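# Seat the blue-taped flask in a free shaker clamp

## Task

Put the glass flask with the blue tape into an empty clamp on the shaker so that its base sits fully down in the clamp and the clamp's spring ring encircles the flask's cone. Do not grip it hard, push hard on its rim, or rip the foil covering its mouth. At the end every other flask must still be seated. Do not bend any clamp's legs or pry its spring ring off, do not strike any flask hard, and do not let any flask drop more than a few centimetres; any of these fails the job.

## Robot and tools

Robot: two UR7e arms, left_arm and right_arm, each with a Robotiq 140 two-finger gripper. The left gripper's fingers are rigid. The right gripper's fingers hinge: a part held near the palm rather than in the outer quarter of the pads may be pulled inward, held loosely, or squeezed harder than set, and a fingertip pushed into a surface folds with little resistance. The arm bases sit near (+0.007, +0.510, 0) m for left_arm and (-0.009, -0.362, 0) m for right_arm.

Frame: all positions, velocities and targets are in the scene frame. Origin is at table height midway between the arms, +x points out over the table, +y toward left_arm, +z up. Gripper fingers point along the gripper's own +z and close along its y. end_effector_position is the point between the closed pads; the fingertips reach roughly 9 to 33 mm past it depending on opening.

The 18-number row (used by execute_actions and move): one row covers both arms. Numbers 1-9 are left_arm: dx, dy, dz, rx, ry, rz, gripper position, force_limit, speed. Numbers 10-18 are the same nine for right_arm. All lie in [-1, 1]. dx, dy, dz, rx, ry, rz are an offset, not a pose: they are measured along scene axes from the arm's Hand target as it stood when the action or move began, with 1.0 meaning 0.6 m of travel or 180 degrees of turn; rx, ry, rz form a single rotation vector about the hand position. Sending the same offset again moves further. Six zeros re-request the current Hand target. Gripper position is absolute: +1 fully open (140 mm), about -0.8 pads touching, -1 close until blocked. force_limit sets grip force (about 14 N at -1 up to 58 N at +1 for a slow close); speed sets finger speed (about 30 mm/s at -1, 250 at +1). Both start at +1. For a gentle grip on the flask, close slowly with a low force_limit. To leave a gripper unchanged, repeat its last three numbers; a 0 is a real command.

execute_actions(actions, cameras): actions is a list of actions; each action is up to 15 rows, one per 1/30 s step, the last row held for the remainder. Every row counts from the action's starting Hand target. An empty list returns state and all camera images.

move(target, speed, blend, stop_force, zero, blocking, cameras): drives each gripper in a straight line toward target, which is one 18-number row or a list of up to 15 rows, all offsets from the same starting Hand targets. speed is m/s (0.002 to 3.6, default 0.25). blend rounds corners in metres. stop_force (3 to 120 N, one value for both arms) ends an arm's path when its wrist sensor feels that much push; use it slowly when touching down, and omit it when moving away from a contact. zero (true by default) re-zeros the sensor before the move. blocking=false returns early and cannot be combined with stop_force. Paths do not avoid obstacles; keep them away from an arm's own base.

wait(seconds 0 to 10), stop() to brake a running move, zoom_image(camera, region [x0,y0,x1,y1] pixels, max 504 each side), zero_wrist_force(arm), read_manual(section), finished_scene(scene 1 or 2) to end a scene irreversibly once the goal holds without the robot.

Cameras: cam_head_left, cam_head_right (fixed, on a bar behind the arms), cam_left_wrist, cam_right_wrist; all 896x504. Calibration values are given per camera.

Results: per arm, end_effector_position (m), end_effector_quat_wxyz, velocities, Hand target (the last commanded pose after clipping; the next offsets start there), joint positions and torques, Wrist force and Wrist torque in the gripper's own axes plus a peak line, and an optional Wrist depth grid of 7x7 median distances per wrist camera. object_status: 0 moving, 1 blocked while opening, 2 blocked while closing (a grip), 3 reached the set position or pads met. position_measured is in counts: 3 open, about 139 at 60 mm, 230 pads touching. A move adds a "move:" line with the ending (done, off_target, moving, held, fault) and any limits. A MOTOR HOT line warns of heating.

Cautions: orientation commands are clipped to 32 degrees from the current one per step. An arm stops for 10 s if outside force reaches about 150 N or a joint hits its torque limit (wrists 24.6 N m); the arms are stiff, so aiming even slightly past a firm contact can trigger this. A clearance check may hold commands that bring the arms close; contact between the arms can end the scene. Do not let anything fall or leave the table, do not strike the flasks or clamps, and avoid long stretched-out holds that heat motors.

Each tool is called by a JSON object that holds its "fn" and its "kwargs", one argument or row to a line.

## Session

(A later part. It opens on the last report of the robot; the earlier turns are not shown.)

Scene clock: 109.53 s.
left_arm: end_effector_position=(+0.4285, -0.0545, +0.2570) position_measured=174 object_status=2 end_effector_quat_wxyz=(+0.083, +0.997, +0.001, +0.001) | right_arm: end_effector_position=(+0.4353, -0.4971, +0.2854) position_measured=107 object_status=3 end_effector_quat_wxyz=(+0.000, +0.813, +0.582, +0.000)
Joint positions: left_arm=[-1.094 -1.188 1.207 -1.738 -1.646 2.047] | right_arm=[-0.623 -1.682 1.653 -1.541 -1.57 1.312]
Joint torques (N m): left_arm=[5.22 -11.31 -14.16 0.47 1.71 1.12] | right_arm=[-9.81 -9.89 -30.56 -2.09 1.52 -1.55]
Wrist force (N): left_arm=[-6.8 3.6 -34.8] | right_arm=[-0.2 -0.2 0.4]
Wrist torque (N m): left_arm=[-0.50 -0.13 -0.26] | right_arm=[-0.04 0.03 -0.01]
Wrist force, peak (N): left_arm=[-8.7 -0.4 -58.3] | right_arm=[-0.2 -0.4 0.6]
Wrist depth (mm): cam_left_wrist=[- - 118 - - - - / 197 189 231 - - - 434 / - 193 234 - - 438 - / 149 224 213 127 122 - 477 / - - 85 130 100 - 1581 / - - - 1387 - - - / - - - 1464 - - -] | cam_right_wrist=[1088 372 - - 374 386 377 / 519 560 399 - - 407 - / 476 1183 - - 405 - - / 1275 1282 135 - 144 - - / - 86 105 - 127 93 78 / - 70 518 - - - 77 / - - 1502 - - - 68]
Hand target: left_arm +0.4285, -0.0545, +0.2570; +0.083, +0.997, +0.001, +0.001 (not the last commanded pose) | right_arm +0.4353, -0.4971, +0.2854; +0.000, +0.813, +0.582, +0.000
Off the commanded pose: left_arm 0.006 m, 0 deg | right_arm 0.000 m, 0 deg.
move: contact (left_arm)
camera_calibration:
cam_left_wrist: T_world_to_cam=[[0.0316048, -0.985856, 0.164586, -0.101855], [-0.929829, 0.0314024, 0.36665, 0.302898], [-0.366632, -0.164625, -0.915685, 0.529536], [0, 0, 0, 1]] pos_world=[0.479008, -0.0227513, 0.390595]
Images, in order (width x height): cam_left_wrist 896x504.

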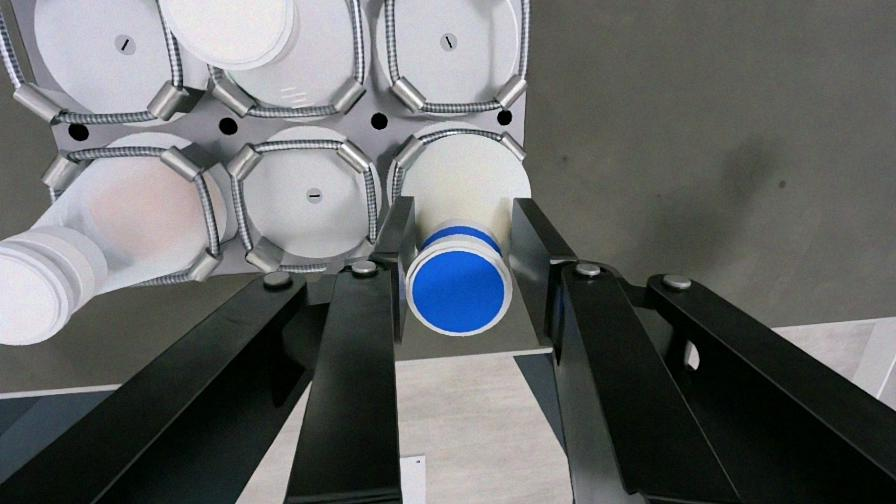

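{"fn": "move", "kwargs": {
  "target": [-0.0040,0,-0.004,0,0,0,-1,-0.05,-1,0,0,0,0,0,0,0.175,-1,-1],
  "speed": 0.008,
  "stop_force": 54,
  "zero": false
}}

{"fn": "move", "kwargs": {
  "target": [0.0,0.0033,-0.005,0,0,0,-1,-0.05,-1,0,0,0,0,0,0,0.175,-1,-1],
  "speed": 0.008,
  "stop_force": 54,
  "zero": false
}}

Scene clock: 111.97 s.
left_arm: end_effector_position=(+0.4261, -0.0545, +0.2546) position_measured=174 object_status=2 end_effector_quat_wxyz=(+0.083, +0.997, +0.001, +0.001) | right_arm: end_effector_position=(+0.4353, -0.4971, +0.2854) position_measured=107 object_status=3 end_effector_quat_wxyz=(+0.000, +0.813, +0.582, +0.000)
Joint positions: left_arm=[-1.097 -1.191 1.218 -1.746 -1.645 2.044] | right_arm=[-0.623 -1.682 1.653 -1.541 -1.57 1.312]
Joint torques (N m): left_arm=[-20.46 5.75 -3.26 3.76 -4.17 0.81] | right_arm=[-9.75 -9.58 -31.35 -1.84 1.75 -1.23]
Wrist force (N): left_arm=[4.4 -5.6 -61.2] | right_arm=[-0.1 0.0 0.4]
Wrist torque (N m): left_arm=[-0.24 0.61 -0.30] | right_arm=[0.00 0.00 -0.01]
Wrist force, peak (N): left_arm=[4.7 -5.1 -64.9] | right_arm=[-0.6 -0.3 0.6]
Wrist depth (mm): cam_left_wrist=[194 - 112 - - 383 - / 200 201 199 233 389 408 - / 206 208 232 - - 435 461 / 213 218 211 127 120 - 471 / - - 85 129 100 - 1550 / - - - 1379 - - - / - - - 1455 - - -] | cam_right_wrist=[1083 - 378 378 369 386 371 / 513 553 - 384 393 402 - / 472 1269 410 - 414 - - / 1256 1269 135 - 127 - - / - 86 105 - 143 94 78 / - 70 - 502 - - 77 / - - 1493 - - - 68]
Hand target: left_arm +0.4261, -0.0545, +0.2546; +0.083, +0.997, +0.001, +0.001 | right_arm +0.4353, -0.4971, +0.2854; +0.000, +0.813, +0.582, +0.000
Off the commanded pose: left_arm 0.000 m, 0 deg | right_arm 0.000 m, 0 deg.
move: done

Scene clock: 112.70 s.
left_arm: end_effector_position=(+0.4261, -0.0545, +0.2545) position_measured=174 object_status=2 end_effector_quat_wxyz=(+0.083, +0.997, +0.001, +0.001) | right_arm: end_effector_position=(+0.4353, -0.4971, +0.2854) position_measured=107 object_status=3 end_effector_quat_wxyz=(+0.000, +0.813, +0.582, +0.000)
Joint positions: left_arm=[-1.097 -1.191 1.219 -1.746 -1.645 2.044] | right_arm=[-0.623 -1.682 1.653 -1.541 -1.57 1.312]
Joint torques (N m): left_arm=[-16.86 5.6 -4.41 2.76 -0.6 -1.39] | right_arm=[-9.33 -10.26 -30.71 -2.11 1.71 -1.65]
Wrist force (N): left_arm=[3.4 -4.9 -60.3] | right_arm=[-0.3 -0.3 0.5]
Wrist torque (N m): left_arm=[-0.26 0.53 -0.31] | right_arm=[-0.06 0.06 -0.01]
Wrist force, peak (N): left_arm=[2.8 -5.8 -70.0] | right_arm=[-0.3 -0.3 0.7]
Wrist depth (mm): cam_left_wrist=[- - 198 218 - 381 395 / 199 181 207 225 371 - 436 / - 211 231 217 - - - / 151 221 238 127 121 470 - / 376 - 85 131 100 - 1501 / - - - 1387 - - - / - - - 1455 - - -] | cam_right_wrist=[1108 375 - - - - - / 503 582 - 417 390 396 - / 429 1249 405 399 - 433 - / 1275 1249 135 - 128 - - / - 86 105 - 143 93 78 / - 70 - - - - 77 / - - 1502 - - - 68]
Hand target: left_arm +0.4261, -0.0545, +0.2545; +0.083, +0.997, +0.001, +0.001 (not the last commanded pose) | right_arm +0.4353, -0.4971, +0.2854; +0.000, +0.813, +0.582, +0.000
Off the commanded pose: left_arm 0.004 m, 0 deg | right_arm 0.000 m, 0 deg.
move: contact (left_arm)

{"fn": "move", "kwargs": {
  "target": [0.0020,0.0033,-0.0017,0,0,0,-1,-0.05,-1,0,0,0,0,0,0,0.175,-1,-1],
  "speed": 0.006,
  "stop_force": 62,
  "zero": false
}}

{"fn": "move", "kwargs": {
  "target": [0,0.0017,-0.0033,0,0,0,-1,-0.05,-1,0,0,0,0,0,0,0.175,-1,-1],
  "speed": 0.006,
  "stop_force": 62,
  "zero": false,
  "cameras": ["cam_left_wrist"]
}}

Scene clock: 115.23 s.
left_arm: end_effector_position=(+0.4273, -0.0525, +0.2535) position_measured=174 object_status=2 end_effector_quat_wxyz=(+0.083, +0.997, +0.001, +0.001) | right_arm: end_effector_position=(+0.4353, -0.4971, +0.2854) position_measured=107 object_status=3 end_effector_quat_wxyz=(+0.000, +0.813, +0.582, +0.000)
Joint positions: left_arm=[-1.094 -1.193 1.224 -1.749 -1.646 2.047] | right_arm=[-0.623 -1.682 1.653 -1.541 -1.57 1.312]
Joint torques (N m): left_arm=[17.47 -27.52 -10.61 6.84 5.41 -1.31] | right_arm=[-9.44 -9.9 -30.36 -2.25 1.92 -1.53]
Wrist force (N): left_arm=[-5.0 17.5 -27.0] | right_arm=[-0.3 -0.2 0.5]
Wrist torque (N m): left_arm=[-1.47 0.11 -0.38] | right_arm=[-0.03 0.06 -0.01]
Wrist force, peak (N): left_arm=[-1.6 -1.0 -68.3] | right_arm=[-0.7 -0.2 0.4]
Wrist depth (mm): cam_left_wrist=[- - 199 - - 384 - / 205 199 205 208 380 - 411 / 204 197 229 - - - - / - 222 236 127 149 - 490 / - - 85 130 100 - 1520 / - - - 1379 - - - / - - - 1464 - - -] | cam_right_wrist=[1069 377 - 375 - - - / 467 380 398 - 400 391 - / 432 1237 419 - - 414 - / 1262 1256 136 - 127 436 442 / - 86 105 - 126 94 78 / - 70 - - - - 77 / - - 1632 - - - 68]
Hand target: left_arm +0.4273, -0.0525, +0.2535; +0.083, +0.997, +0.001, +0.001 | right_arm +0.4353, -0.4971, +0.2854; +0.000, +0.813, +0.582, +0.000
Off the commanded pose: left_arm 0.000 m, 0 deg | right_arm 0.000 m, 0 deg.
move: done

Scene clock: 116.57 s.
left_arm: end_effector_position=(+0.4273, -0.0515, +0.2516) position_measured=174 object_status=2 end_effector_quat_wxyz=(+0.083, +0.997, +0.001, +0.001) | right_arm: end_effector_position=(+0.4353, -0.4971, +0.2854) position_measured=107 object_status=3 end_effector_quat_wxyz=(+0.000, +0.813, +0.582, +0.000)
Joint positions: left_arm=[-1.093 -1.195 1.231 -1.755 -1.646 2.048] | right_arm=[-0.623 -1.682 1.653 -1.541 -1.57 1.312]
Joint torques (N m): left_arm=[20.43 -14 -7.23 7.95 3.32 0.43] | right_arm=[-9.71 -9.86 -31.02 -2.06 1.9 -1.36]
Wrist force (N): left_arm=[-5.7 22.7 -31.9] | right_arm=[0.0 0.0 0.5]
Wrist torque (N m): left_arm=[-1.70 0.06 -0.37] | right_arm=[0.01 0.00 -0.01]
Wrist force, peak (N): left_arm=[-6.3 22.1 -36.3] | right_arm=[-0.6 -0.1 0.5]
Wrist depth (mm): cam_left_wrist=[191 - 109 - 369 - - / 198 178 - 210 391 412 436 / 203 215 228 215 - 424 - / - 220 234 127 424 - 478 / - - 85 131 100 - 1581 / - - - 1371 - - - / - - - 1464 - - -] | cam_right_wrist=[1083 - - - - 377 - / 538 403 394 397 - 393 - / 435 1189 - 416 431 - - / 1296 1269 136 - 143 - - / - 86 105 - 128 94 78 / - 70 491 - - - 77 / - - 1611 - - - 68]
Hand target: left_arm +0.4273, -0.0515, +0.2515; +0.083, +0.997, +0.001, +0.001 | right_arm +0.4353, -0.4971, +0.2854; +0.000, +0.813, +0.582, +0.000
Off the commanded pose: left_arm 0.000 m, 0 deg | right_arm 0.000 m, 0 deg.
move: done
camera_calibration:
cam_left_wrist: T_world_to_cam=[[0.0315675, -0.98582, 0.164811, -0.0980411], [-0.929869, 0.0315028, 0.366539, 0.303825], [-0.366534, -0.164824, -0.915689, 0.524632], [0, 0, 0, 1]] pos_world=[0.477907, -0.0197505, 0.385194]
Images, in order (width x height): cam_left_wrist 896x504.

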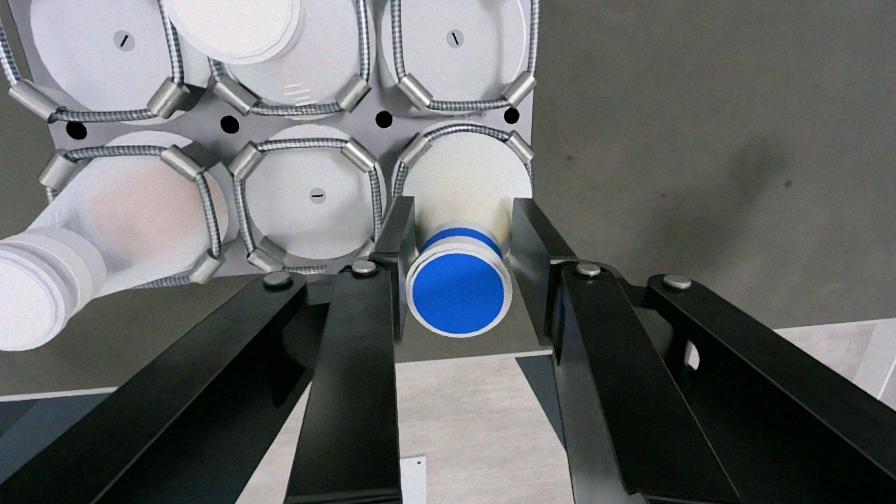

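{"fn": "move", "kwargs": {
  "target": [
    [0,-0.0145,0,0.0327,0,0,-1,-0.05,-1,0,0,0,0,0,0,0.175,-1,-1],
    [0,-0.029,-0.0025,0.0655,0,0,-1,-0.05,-1,0,0,0,0,0,0,0.175,-1,-1]
  ],
  "speed": 0.03,
  "blend": [0.005,0],
  "stop_force": 60,
  "zero": false,
  "cameras": ["cam_left_wrist"]
}}

Scene clock: 122.50 s.
left_arm: end_effector_position=(+0.4273, -0.0689, +0.2500) position_measured=174 object_status=2 end_effector_quat_wxyz=(-0.020, +1.000, +0.001, +0.001) | right_arm: end_effector_position=(+0.4353, -0.4971, +0.2854) position_measured=107 object_status=3 end_effector_quat_wxyz=(+0.000, +0.813, +0.582, +0.000)
Joint positions: left_arm=[-1.146 -1.02 0.918 -1.434 -1.552 2] | right_arm=[-0.623 -1.682 1.653 -1.541 -1.57 1.312]
Joint torques (N m): left_arm=[20.06 -54.28 -12.14 4.05 2.53 1.31] | right_arm=[-10.39 -11.62 -30.92 -2.17 2.65 -1.58]
Wrist force (N): left_arm=[-3.5 19.4 -0.4] | right_arm=[-0.1 0.0 0.5]
Wrist torque (N m): left_arm=[-1.38 0.00 -0.25] | right_arm=[0.00 0.02 0.00]
Wrist force, peak (N): left_arm=[-5.5 22.6 -32.3] | right_arm=[0.1 -0.4 0.8]
Wrist depth (mm): cam_left_wrist=[- 118 - - - - 338 / - 227 202 - - 344 346 / - 234 237 214 382 - - / 159 249 222 127 149 - 393 / - - 85 130 100 - 413 / - - - 1387 - - - / - - - - - - -] | cam_right_wrist=[1083 - 378 - 369 - - / 543 - - - - 392 - / 443 1237 431 435 424 424 - / 1269 1249 136 - 143 - 442 / - 86 105 - 127 94 78 / - 70 - - - - 77 / - - 1511 507 - - 68]
Hand target: left_arm +0.4273, -0.0689, +0.2500; -0.020, +1.000, +0.001, +0.001 | right_arm +0.4353, -0.4971, +0.2854; +0.000, +0.813, +0.582, +0.000
Off the commanded pose: left_arm 0.000 m, 0 deg | right_arm 0.000 m, 0 deg.
move: done
camera_calibration:
cam_left_wrist: T_world_to_cam=[[0.0316384, -0.998687, -0.0402983, -0.0645872], [-0.929831, -0.0441983, 0.365323, 0.299909], [-0.366625, 0.0259124, -0.930008, 0.537059], [0, 0, 0, 1]] pos_world=[0.477808, -0.0651634, 0.387303]
Images, in order (width x height): cam_left_wrist 896x504.

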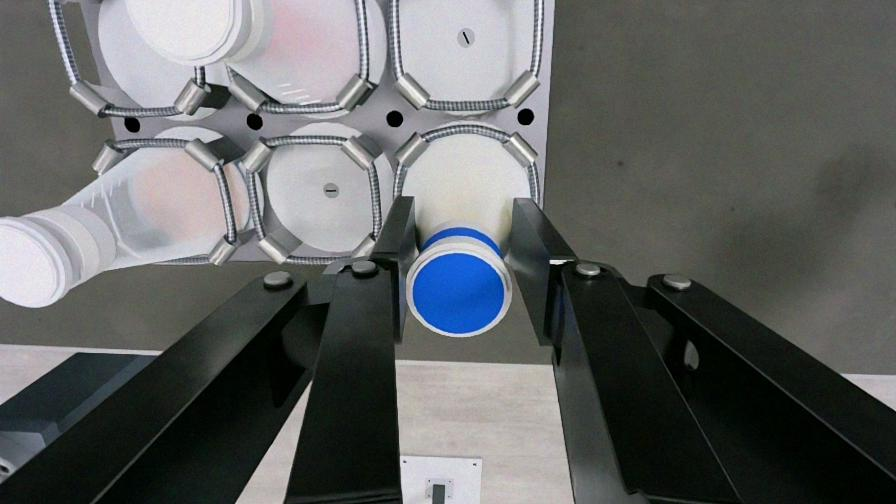

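{"fn": "move", "kwargs": {
  "target": [-0.0008,-0.0025,-0.010,0,0,0,-1,-0.05,-1,0,0,0,0,0,0,0.175,-1,-1],
  "speed": 0.012,
  "stop_force": 15,
  "zero": true
}}

Scene clock: 124.93 s.
left_arm: end_effector_position=(+0.4273, -0.0689, +0.2497) position_measured=174 object_status=2 end_effector_quat_wxyz=(-0.020, +1.000, +0.001, +0.001) | right_arm: end_effector_position=(+0.4353, -0.4971, +0.2854) position_measured=107 object_status=3 end_effector_quat_wxyz=(+0.000, +0.813, +0.582, +0.000)
Joint positions: left_arm=[-1.146 -1.02 0.919 -1.435 -1.552 2] | right_arm=[-0.623 -1.682 1.653 -1.541 -1.57 1.312]
Joint torques (N m): left_arm=[13.05 -41.04 -21.26 4.36 4.86 0.75] | right_arm=[-9.68 -10.99 -31.14 -1.84 2.47 -1.48]
Wrist force (N): left_arm=[-2.9 19.8 -3.3] | right_arm=[-0.1 -0.3 0.2]
Wrist torque (N m): left_arm=[-1.15 -0.04 -0.25] | right_arm=[-0.05 0.01 -0.01]
Wrist force, peak (N): left_arm=[-6.2 17.0 -22.1] | right_arm=[-0.4 -0.1 0.7]
Wrist depth (mm): cam_left_wrist=[- 117 207 218 - - - / - 203 213 218 349 356 345 / 389 232 241 - 376 - 370 / 162 249 240 127 120 - - / 448 - 85 130 100 - - / - - - - - - - / - - - 1482 - - -] | cam_right_wrist=[1069 369 - - 374 381 - / 507 597 - - 390 - 391 / 438 1206 - - 407 - 412 / 1262 1289 136 433 128 438 443 / - 86 105 457 127 94 78 / - 70 492 - - - 76 / - - 1590 - - - 68]
Hand target: left_arm +0.4273, -0.0689, +0.2497; -0.020, +1.000, +0.001, +0.001 (not the last commanded pose) | right_arm +0.4353, -0.4971, +0.2854; +0.000, +0.813, +0.582, +0.000
Off the commanded pose: left_arm 0.006 m, 0 deg | right_arm 0.000 m, 0 deg.
move: contact (left_arm)

{"fn": "zoom_image", "kwargs": {
  "camera": "cam_left_wrist",
  "region": [370, 100, 560, 350]
}}

{"fn": "execute_actions", "kwargs": {
  "actions": [],
  "cameras": ["cam_head_left"]
}}

{"fn": "zoom_image", "kwargs": {
  "camera": "cam_head_left",
  "region": [420, 70, 540, 190]
}}

Scaled by 2.016 from the camera's 896x504 image, which has a finer 1280x720 frame.
This view is cut from an older image: the scene may have changed since it was taken.

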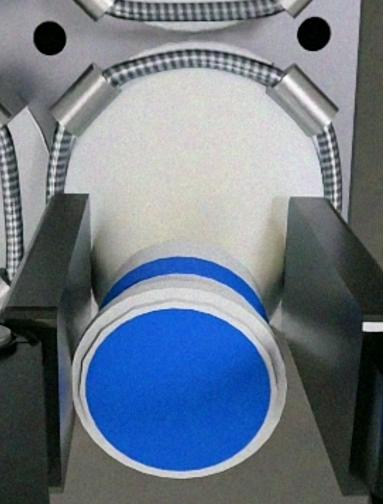

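Scene clock: 126.20 s.
left_arm: end_effector_position=(+0.4273, -0.0689, +0.2497) position_measured=174 object_status=2 end_effector_quat_wxyz=(-0.020, +1.000, +0.001, +0.001) | right_arm: end_effector_position=(+0.4353, -0.4971, +0.2854) position_measured=107 object_status=3 end_effector_quat_wxyz=(+0.000, +0.813, +0.582, +0.000)
Joint positions: left_arm=[-1.146 -1.02 0.919 -1.435 -1.552 2] | right_arm=[-0.623 -1.682 1.653 -1.541 -1.57 1.312]
Joint velocities: within noise
Joint torques (N m): left_arm=[12.68 -40.55 -22.61 3.85 4.77 1.31] | right_arm=[-10.17 -10.47 -30.13 -2.04 2.87 -1.43]
Wrist force (N): left_arm=[-2.8 19.6 -3.5] | right_arm=[-0.1 -0.2 0.0]
Wrist torque (N m): left_arm=[-1.18 -0.06 -0.25] | right_arm=[-0.04 0.02 0.00]
Wrist force, peak (N): left_arm=[-2.8 20.0 -3.4] | right_arm=[-0.3 -0.2 0.8]
Wrist depth (mm): cam_left_wrist=[- 118 208 - - 333 - / - - 204 204 - - - / 383 233 239 - 373 - 363 / 162 246 222 127 388 390 387 / - - 85 130 100 - 411 / - - - 1379 - - - / - - - - - - -] | cam_right_wrist=[1069 - - - - 376 - / 509 641 - 392 399 - - / 422 1218 - - - 414 - / 1289 1256 136 - 128 436 - / - 86 116 474 128 94 78 / - 70 - 489 - - 77 / - - 1550 - - - 68]
Hand target: left_arm +0.4273, -0.0689, +0.2497; -0.020, +1.000, +0.001, +0.001 (not the last commanded pose) | right_arm +0.4353, -0.4971, +0.2854; +0.000, +0.813, +0.582, +0.000
Tool commands: left_gripper/position=-1.0 left_gripper/force_limit=-0.05 left_gripper/speed=-1.0 right_gripper/position=+0.175 right_gripper/force_limit=-1.0 right_gripper/speed=-1.0
Off the commanded pose: left_arm 0.006 m, 0 deg | right_arm 0.000 m, 0 deg.
Images, in order (width x height): cam_head_left 896x504.

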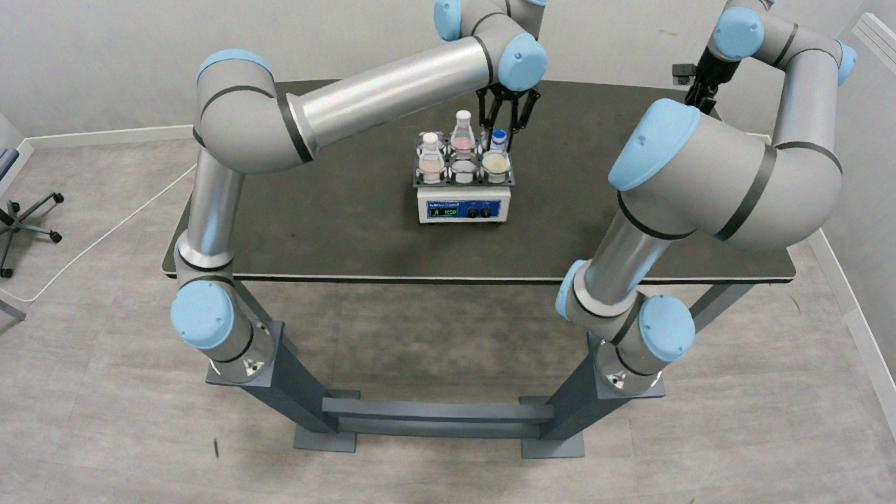

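Scaled by 4.200 from the camera's 896x504 image, which has a finer 1280x720 frame.

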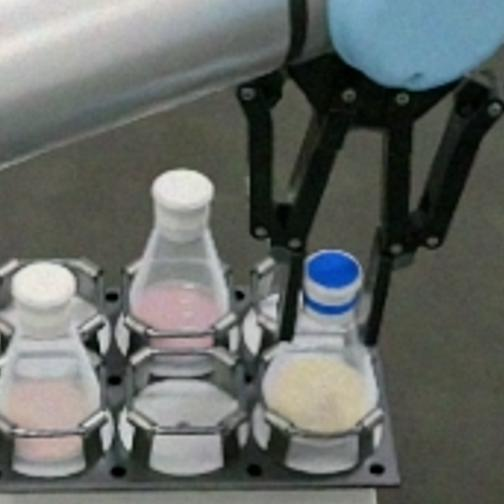

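{"fn": "move", "kwargs": {
  "target": [-0.0008,-0.0035,0.0008,0,0,0,-1,-0.05,-1,0,0,0,0,0,0,0.175,-1,-1],
  "speed": 0.012
}}

Scene clock: 128.13 s.
left_arm: end_effector_position=(+0.4269, -0.0710, +0.2502) position_measured=174 object_status=2 end_effector_quat_wxyz=(-0.020, +1.000, +0.001, +0.001) | right_arm: end_effector_position=(+0.4353, -0.4971, +0.2854) position_measured=107 object_status=3 end_effector_quat_wxyz=(+0.000, +0.813, +0.582, +0.000)
Joint positions: left_arm=[-1.148 -1.015 0.911 -1.43 -1.552 1.998] | right_arm=[-0.623 -1.682 1.653 -1.541 -1.57 1.312]
Joint torques (N m): left_arm=[-19.07 -57.41 -29.68 -7.82 -2.43 -1.52] | right_arm=[-10.28 -10.58 -30.14 -2.39 2.54 -1.45]
Wrist force (N): left_arm=[0.4 -6.4 10.9] | right_arm=[-0.3 0.1 0.2]
Wrist torque (N m): left_arm=[0.68 0.15 -0.28] | right_arm=[0.02 0.04 -0.01]
Wrist force, peak (N): left_arm=[-2.8 20.0 -3.4] | right_arm=[0.0 -0.3 0.8]
Wrist depth (mm): cam_left_wrist=[- 118 - 213 - - 329 / 371 201 200 - - - - / 207 233 242 219 373 366 - / 159 246 241 127 387 - 399 / 439 - 85 131 100 - 419 / - - - 1387 - - - / - - - 1473 - - -] | cam_right_wrist=[1083 - 372 383 368 370 - / 509 605 - - - 392 - / 477 1249 - 415 - - - / 1269 1269 135 - 126 - 435 / - 86 105 - 127 94 78 / - 70 495 - 511 - 77 / - - 1570 - - - 68]
Hand target: left_arm +0.4268, -0.0710, +0.2502; -0.020, +1.000, +0.001, +0.001 | right_arm +0.4353, -0.4971, +0.2854; +0.000, +0.813, +0.582, +0.000
Off the commanded pose: left_arm 0.000 m, 0 deg | right_arm 0.000 m, 0 deg.
move: done

{"fn": "move", "kwargs": {
  "target": [0,0.0010,-0.020,0,0,0,-1,-0.05,-1,0,0,0,0,0,0,0.175,-1,-1],
  "speed": 0.012,
  "stop_force": 15,
  "zero": true
}}

Scene clock: 129.57 s.
left_arm: end_effector_position=(+0.4268, -0.0710, +0.2499) position_measured=174 object_status=2 end_effector_quat_wxyz=(-0.020, +1.000, +0.001, +0.001) | right_arm: end_effector_position=(+0.4353, -0.4971, +0.2854) position_measured=107 object_status=3 end_effector_quat_wxyz=(+0.000, +0.813, +0.582, +0.000)
Joint positions: left_arm=[-1.148 -1.016 0.912 -1.432 -1.552 1.998] | right_arm=[-0.623 -1.682 1.653 -1.541 -1.57 1.312]
Joint torques (N m): left_arm=[-13.67 -45.63 -31.29 -5.84 0.44 0.06] | right_arm=[-8.99 -11.28 -29.55 -2.04 2.38 -1.65]
Wrist force (N): left_arm=[-0.9 -4.1 4.9] | right_arm=[-0.3 0.0 0.4]
Wrist torque (N m): left_arm=[0.74 0.15 -0.35] | right_arm=[0.00 0.05 0.00]
Wrist force, peak (N): left_arm=[0.8 -7.7 11.8] | right_arm=[-0.5 0.0 0.7]
Wrist depth (mm): cam_left_wrist=[- - - - 326 347 - / - 202 200 - - 346 - / 395 231 242 - - 369 389 / 164 420 250 131 121 393 - / - - 85 - 100 - - / - - - 1395 - - - / - - - - - - -] | cam_right_wrist=[1083 - - 382 - - - / 511 628 - 393 - - - / 434 1183 - - - 436 404 / 1262 1256 136 - 128 436 - / - 86 105 - 127 94 78 / - 70 - 504 - - 77 / - - 1466 - - - 68]
Hand target: left_arm +0.4268, -0.0710, +0.2499; -0.020, +1.000, +0.001, +0.001 (not the last commanded pose) | right_arm +0.4353, -0.4971, +0.2854; +0.000, +0.813, +0.582, +0.000
Off the commanded pose: left_arm 0.012 m, 0 deg | right_arm 0.000 m, 0 deg.
move: contact (left_arm)

{"fn": "move", "kwargs": {
  "target": [0,0.0008,-0.020,0,0,0,-1,-0.05,-1,0,0,0,0,0,0,0.175,-1,-1],
  "speed": 0.012,
  "stop_force": 38,
  "zero": false
}}

Scene clock: 132.17 s.
left_arm: end_effector_position=(+0.4269, -0.0707, +0.2394) position_measured=174 object_status=2 end_effector_quat_wxyz=(-0.020, +1.000, +0.001, +0.001) | right_arm: end_effector_position=(+0.4353, -0.4971, +0.2854) position_measured=107 object_status=3 end_effector_quat_wxyz=(+0.000, +0.813, +0.582, +0.000)
Joint positions: left_arm=[-1.148 -1.02 0.945 -1.462 -1.552 1.999] | right_arm=[-0.623 -1.682 1.653 -1.541 -1.57 1.312]
Joint torques (N m): left_arm=[-7.49 -27.15 -13.7 -2.01 -3.63 1.41] | right_arm=[-10.45 -12.5 -30.83 -2.2 2.6 -1.48]
Wrist force (N): left_arm=[8.0 -1.3 -22.6] | right_arm=[-0.3 -0.1 0.6]
Wrist torque (N m): left_arm=[0.51 -0.23 -0.35] | right_arm=[-0.03 0.06 0.00]
Wrist force, peak (N): left_arm=[12.1 -3.3 -37.5] | right_arm=[-0.6 0.0 0.7]
Wrist depth (mm): cam_left_wrist=[- 116 - - - 329 - / 217 209 221 - 354 - 343 / 217 223 232 204 360 339 348 / - - 239 127 121 395 - / 434 - 85 129 100 - 399 / - - - 1355 - - - / - - - - - - -] | cam_right_wrist=[1069 - 375 372 - - 378 / 532 584 - - 403 419 - / 474 1139 409 445 420 - 407 / 1275 1289 137 430 129 450 466 / - 86 116 - 142 94 78 / - 70 - - - - 77 / - - 1560 - - - 68]
Hand target: left_arm +0.4269, -0.0707, +0.2394; -0.020, +1.000, +0.001, +0.001 (not the last commanded pose) | right_arm +0.4353, -0.4971, +0.2854; +0.000, +0.813, +0.582, +0.000
Off the commanded pose: left_arm 0.002 m, 0 deg | right_arm 0.000 m, 0 deg.
move: contact (left_arm)

{"fn": "move", "kwargs": {
  "target": [0,0,0.0015,0,0,0,-1,-0.05,-1,0,0,0,0,0,0,0.175,-1,-1],
  "speed": 0.02,
  "cameras": ["cam_left_wrist"]
}}

{"fn": "zoom_image", "kwargs": {
  "camera": "cam_left_wrist",
  "region": [340, 80, 590, 350]
}}

Scene clock: 133.83 s.
left_arm: end_effector_position=(+0.4268, -0.0707, +0.2402) position_measured=174 object_status=2 end_effector_quat_wxyz=(-0.020, +1.000, +0.001, +0.001) | right_arm: end_effector_position=(+0.4353, -0.4971, +0.2854) position_measured=107 object_status=3 end_effector_quat_wxyz=(+0.000, +0.813, +0.582, +0.000)
Joint positions: left_arm=[-1.148 -1.019 0.943 -1.459 -1.552 1.999] | right_arm=[-0.623 -1.682 1.653 -1.541 -1.57 1.312]
Joint torques (N m): left_arm=[-13.47 -50.52 -27.88 -2.81 -0.04 1.31] | right_arm=[-8.44 -11.4 -31.35 -2.06 2.41 -1.28]
Wrist force (N): left_arm=[1.3 1.4 1.6] | right_arm=[-0.1 0.2 0.2]
Wrist torque (N m): left_arm=[0.54 -0.16 -0.39] | right_arm=[0.04 0.01 0.00]
Wrist force, peak (N): left_arm=[8.1 -1.4 -23.3] | right_arm=[-0.5 -0.3 0.6]
Wrist depth (mm): cam_left_wrist=[- 116 - - 313 - - / 361 189 215 - - - - / 378 209 231 - 360 - 359 / 157 234 214 127 121 390 364 / - - 85 130 100 - - / - - - 1371 - - - / - - - - - - -] | cam_right_wrist=[1074 - 378 - 370 - - / 512 562 - 401 - - - / 491 641 425 425 - - - / 1256 1275 135 433 128 440 - / - 86 116 - 126 94 78 / - 70 494 - - - 77 / - - 1632 - - - 68]
Hand target: left_arm +0.4269, -0.0707, +0.2403; -0.020, +1.000, +0.001, +0.001 | right_arm +0.4353, -0.4971, +0.2854; +0.000, +0.813, +0.582, +0.000
Off the commanded pose: left_arm 0.000 m, 0 deg | right_arm 0.000 m, 0 deg.
move: done
camera_calibration:
cam_left_wrist: T_world_to_cam=[[0.0315995, -0.998706, -0.039846, -0.0668191], [-0.929912, -0.0439911, 0.365141, 0.303164], [-0.366421, 0.025515, -0.930099, 0.527752], [0, 0, 0, 1]] pos_world=[0.477407, -0.0668617, 0.377502]
Images, in order (width x height): cam_left_wrist 896x504.

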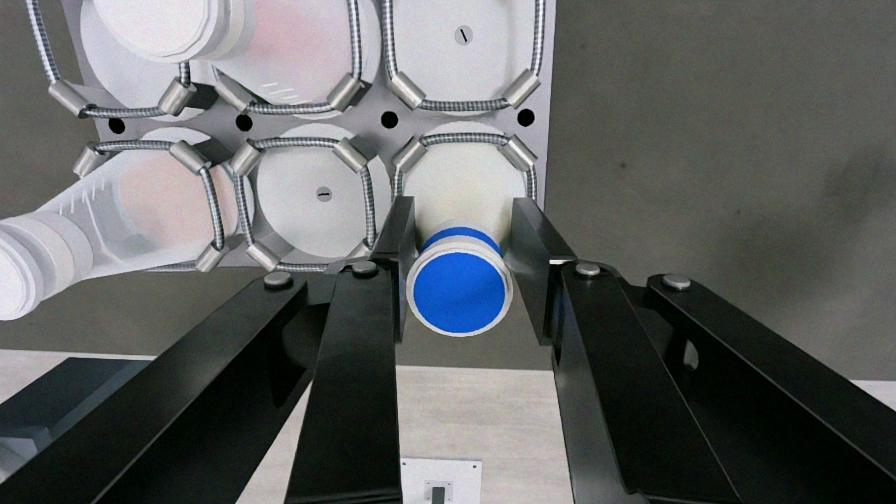

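Scaled by 1.867 from the camera's 896x504 image, which has a finer 1280x720 frame.

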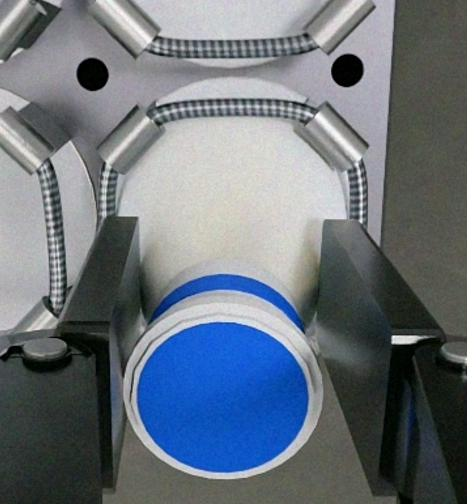

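{"fn": "move", "kwargs": {
  "target": [
    [0,0,0,0,0,0,-0.24,-0.05,-1,0,0,0,0,0,0,0.175,-1,-1],
    [0,0,0.1,0,0,0,-0.24,-0.05,-1,0,0,0,0,0,0,0.175,-1,-1],
    [0,0,0.3,0,0,0,-0.24,-0.05,-1,0,0,0,0,0,0,0.175,-1,-1]
  ],
  "speed": [0.05,0.06,0.2],
  "blend": [0,0.02,0],
  "cameras": ["cam_left_wrist","cam_head_left"]
}}

{"fn": "zoom_image", "kwargs": {
  "camera": "cam_head_left",
  "region": [420, 70, 540, 190]
}}

Scene clock: 138.23 s.
left_arm: end_effector_position=(+0.4263, -0.0700, +0.4194) position_measured=159 object_status=3 end_effector_quat_wxyz=(+0.009, +1.000, +0.001, +0.020) | right_arm: end_effector_position=(+0.4353, -0.4971, +0.2854) position_measured=107 object_status=3 end_effector_quat_wxyz=(+0.000, +0.813, +0.582, +0.000)
Joint positions: left_arm=[-1.153 -0.779 0.035 -0.86 -1.541 1.995] | right_arm=[-0.623 -1.682 1.653 -1.541 -1.57 1.312]
Joint torques (N m): left_arm=[12.01 -55.04 -10.8 -3.97 -1.59 1.35] | right_arm=[-9.2 -11.1 -29.83 -2.01 2.34 -1.61]
Wrist force (N): left_arm=[0.9 1.0 0.6] | right_arm=[-0.1 -0.1 0.3]
Wrist torque (N m): left_arm=[0.47 -0.21 -0.35] | right_arm=[-0.01 0.01 -0.01]
Wrist force, peak (N): left_arm=[1.2 1.4 1.9] | right_arm=[-0.5 -0.7 0.5]
Wrist depth (mm): cam_left_wrist=[- - - - - 484 493 / 499 - 389 397 518 - - / - 515 396 303 - - - / - 549 - - 139 594 - / 1379 - 94 1412 - 94 1473 / - - - 1520 - - - / - - - 1670 - - -] | cam_right_wrist=[1079 - - 376 377 - 374 / 515 636 - - - - - / 471 633 - - - 401 - / 1249 1289 135 440 127 430 - / - 86 105 456 128 94 78 / - 70 - - - - 77 / - - 1475 - - - 68]
Hand target: left_arm +0.4269, -0.0707, +0.4203; -0.020, +1.000, +0.001, +0.001 | right_arm +0.4353, -0.4971, +0.2854; +0.000, +0.813, +0.582, +0.000
Off the commanded pose: left_arm 0.001 m, 4 deg | right_arm 0.000 m, 0 deg.
elbow stopped short (left arm): the move would have taken joint 3 (elbow) straighter than the controller allows.
move: off_target (left_arm)
camera_calibration:
cam_left_wrist: T_world_to_cam=[[0.0302846, -0.999362, 0.0189197, -0.083058], [-0.943346, -0.0223195, 0.33106, 0.258801], [-0.330427, -0.0278738, -0.94342, 0.680691], [0, 0, 0, 1]] pos_world=[0.471573, -0.0582552, 0.55807]
Images, in order (width x height): cam_head_left 896x504, cam_left_wrist 896x504.

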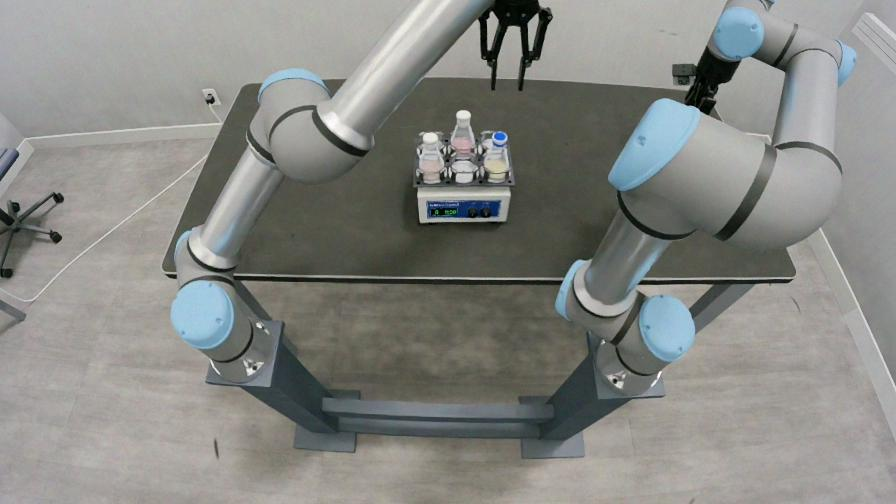

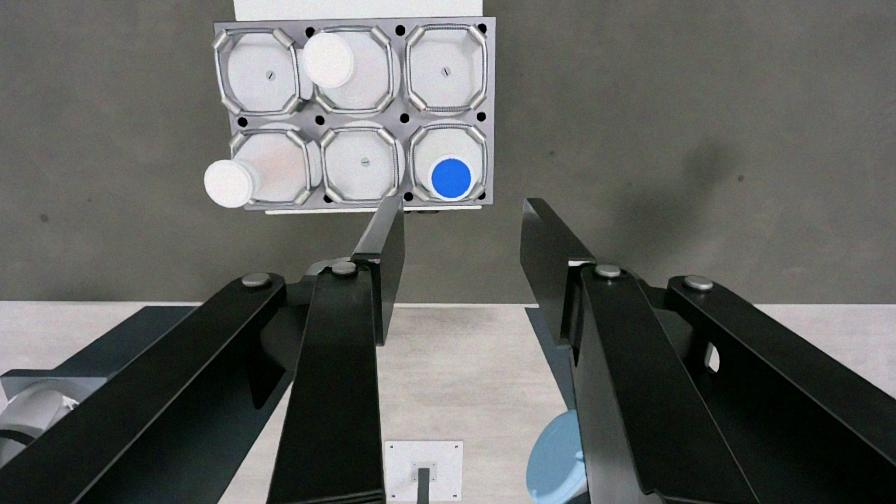

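Scaled by 4.200 from the camera's 896x504 image, which has a finer 1280x720 frame.

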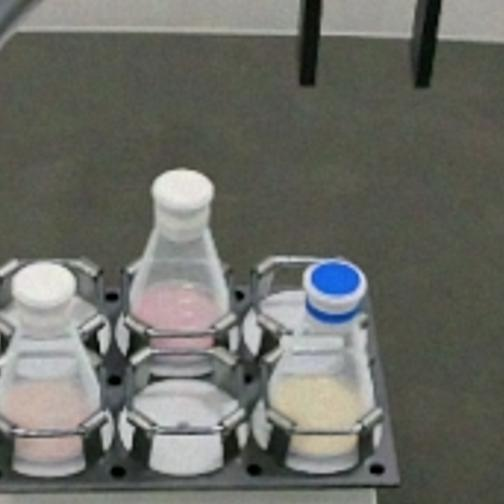

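{"fn": "zoom_image", "kwargs": {
  "camera": "cam_left_wrist",
  "region": [380, 100, 510, 220]
}}

Scaled by 3.877 from the camera's 896x504 image, which has a finer 1280x720 frame.

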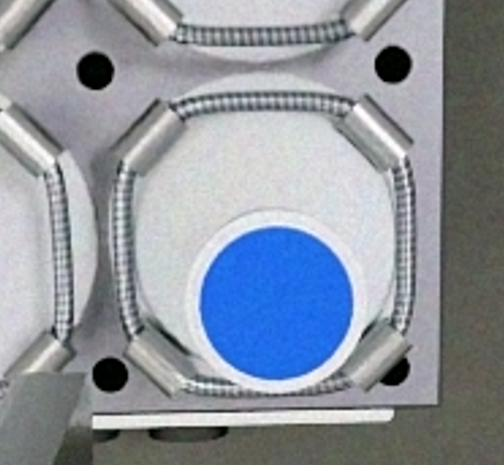

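Seated, with the ring around the cone on all sides.

{"fn": "finished_scene", "kwargs": {
  "scene": 2
}}

The scene is finished: the task was done.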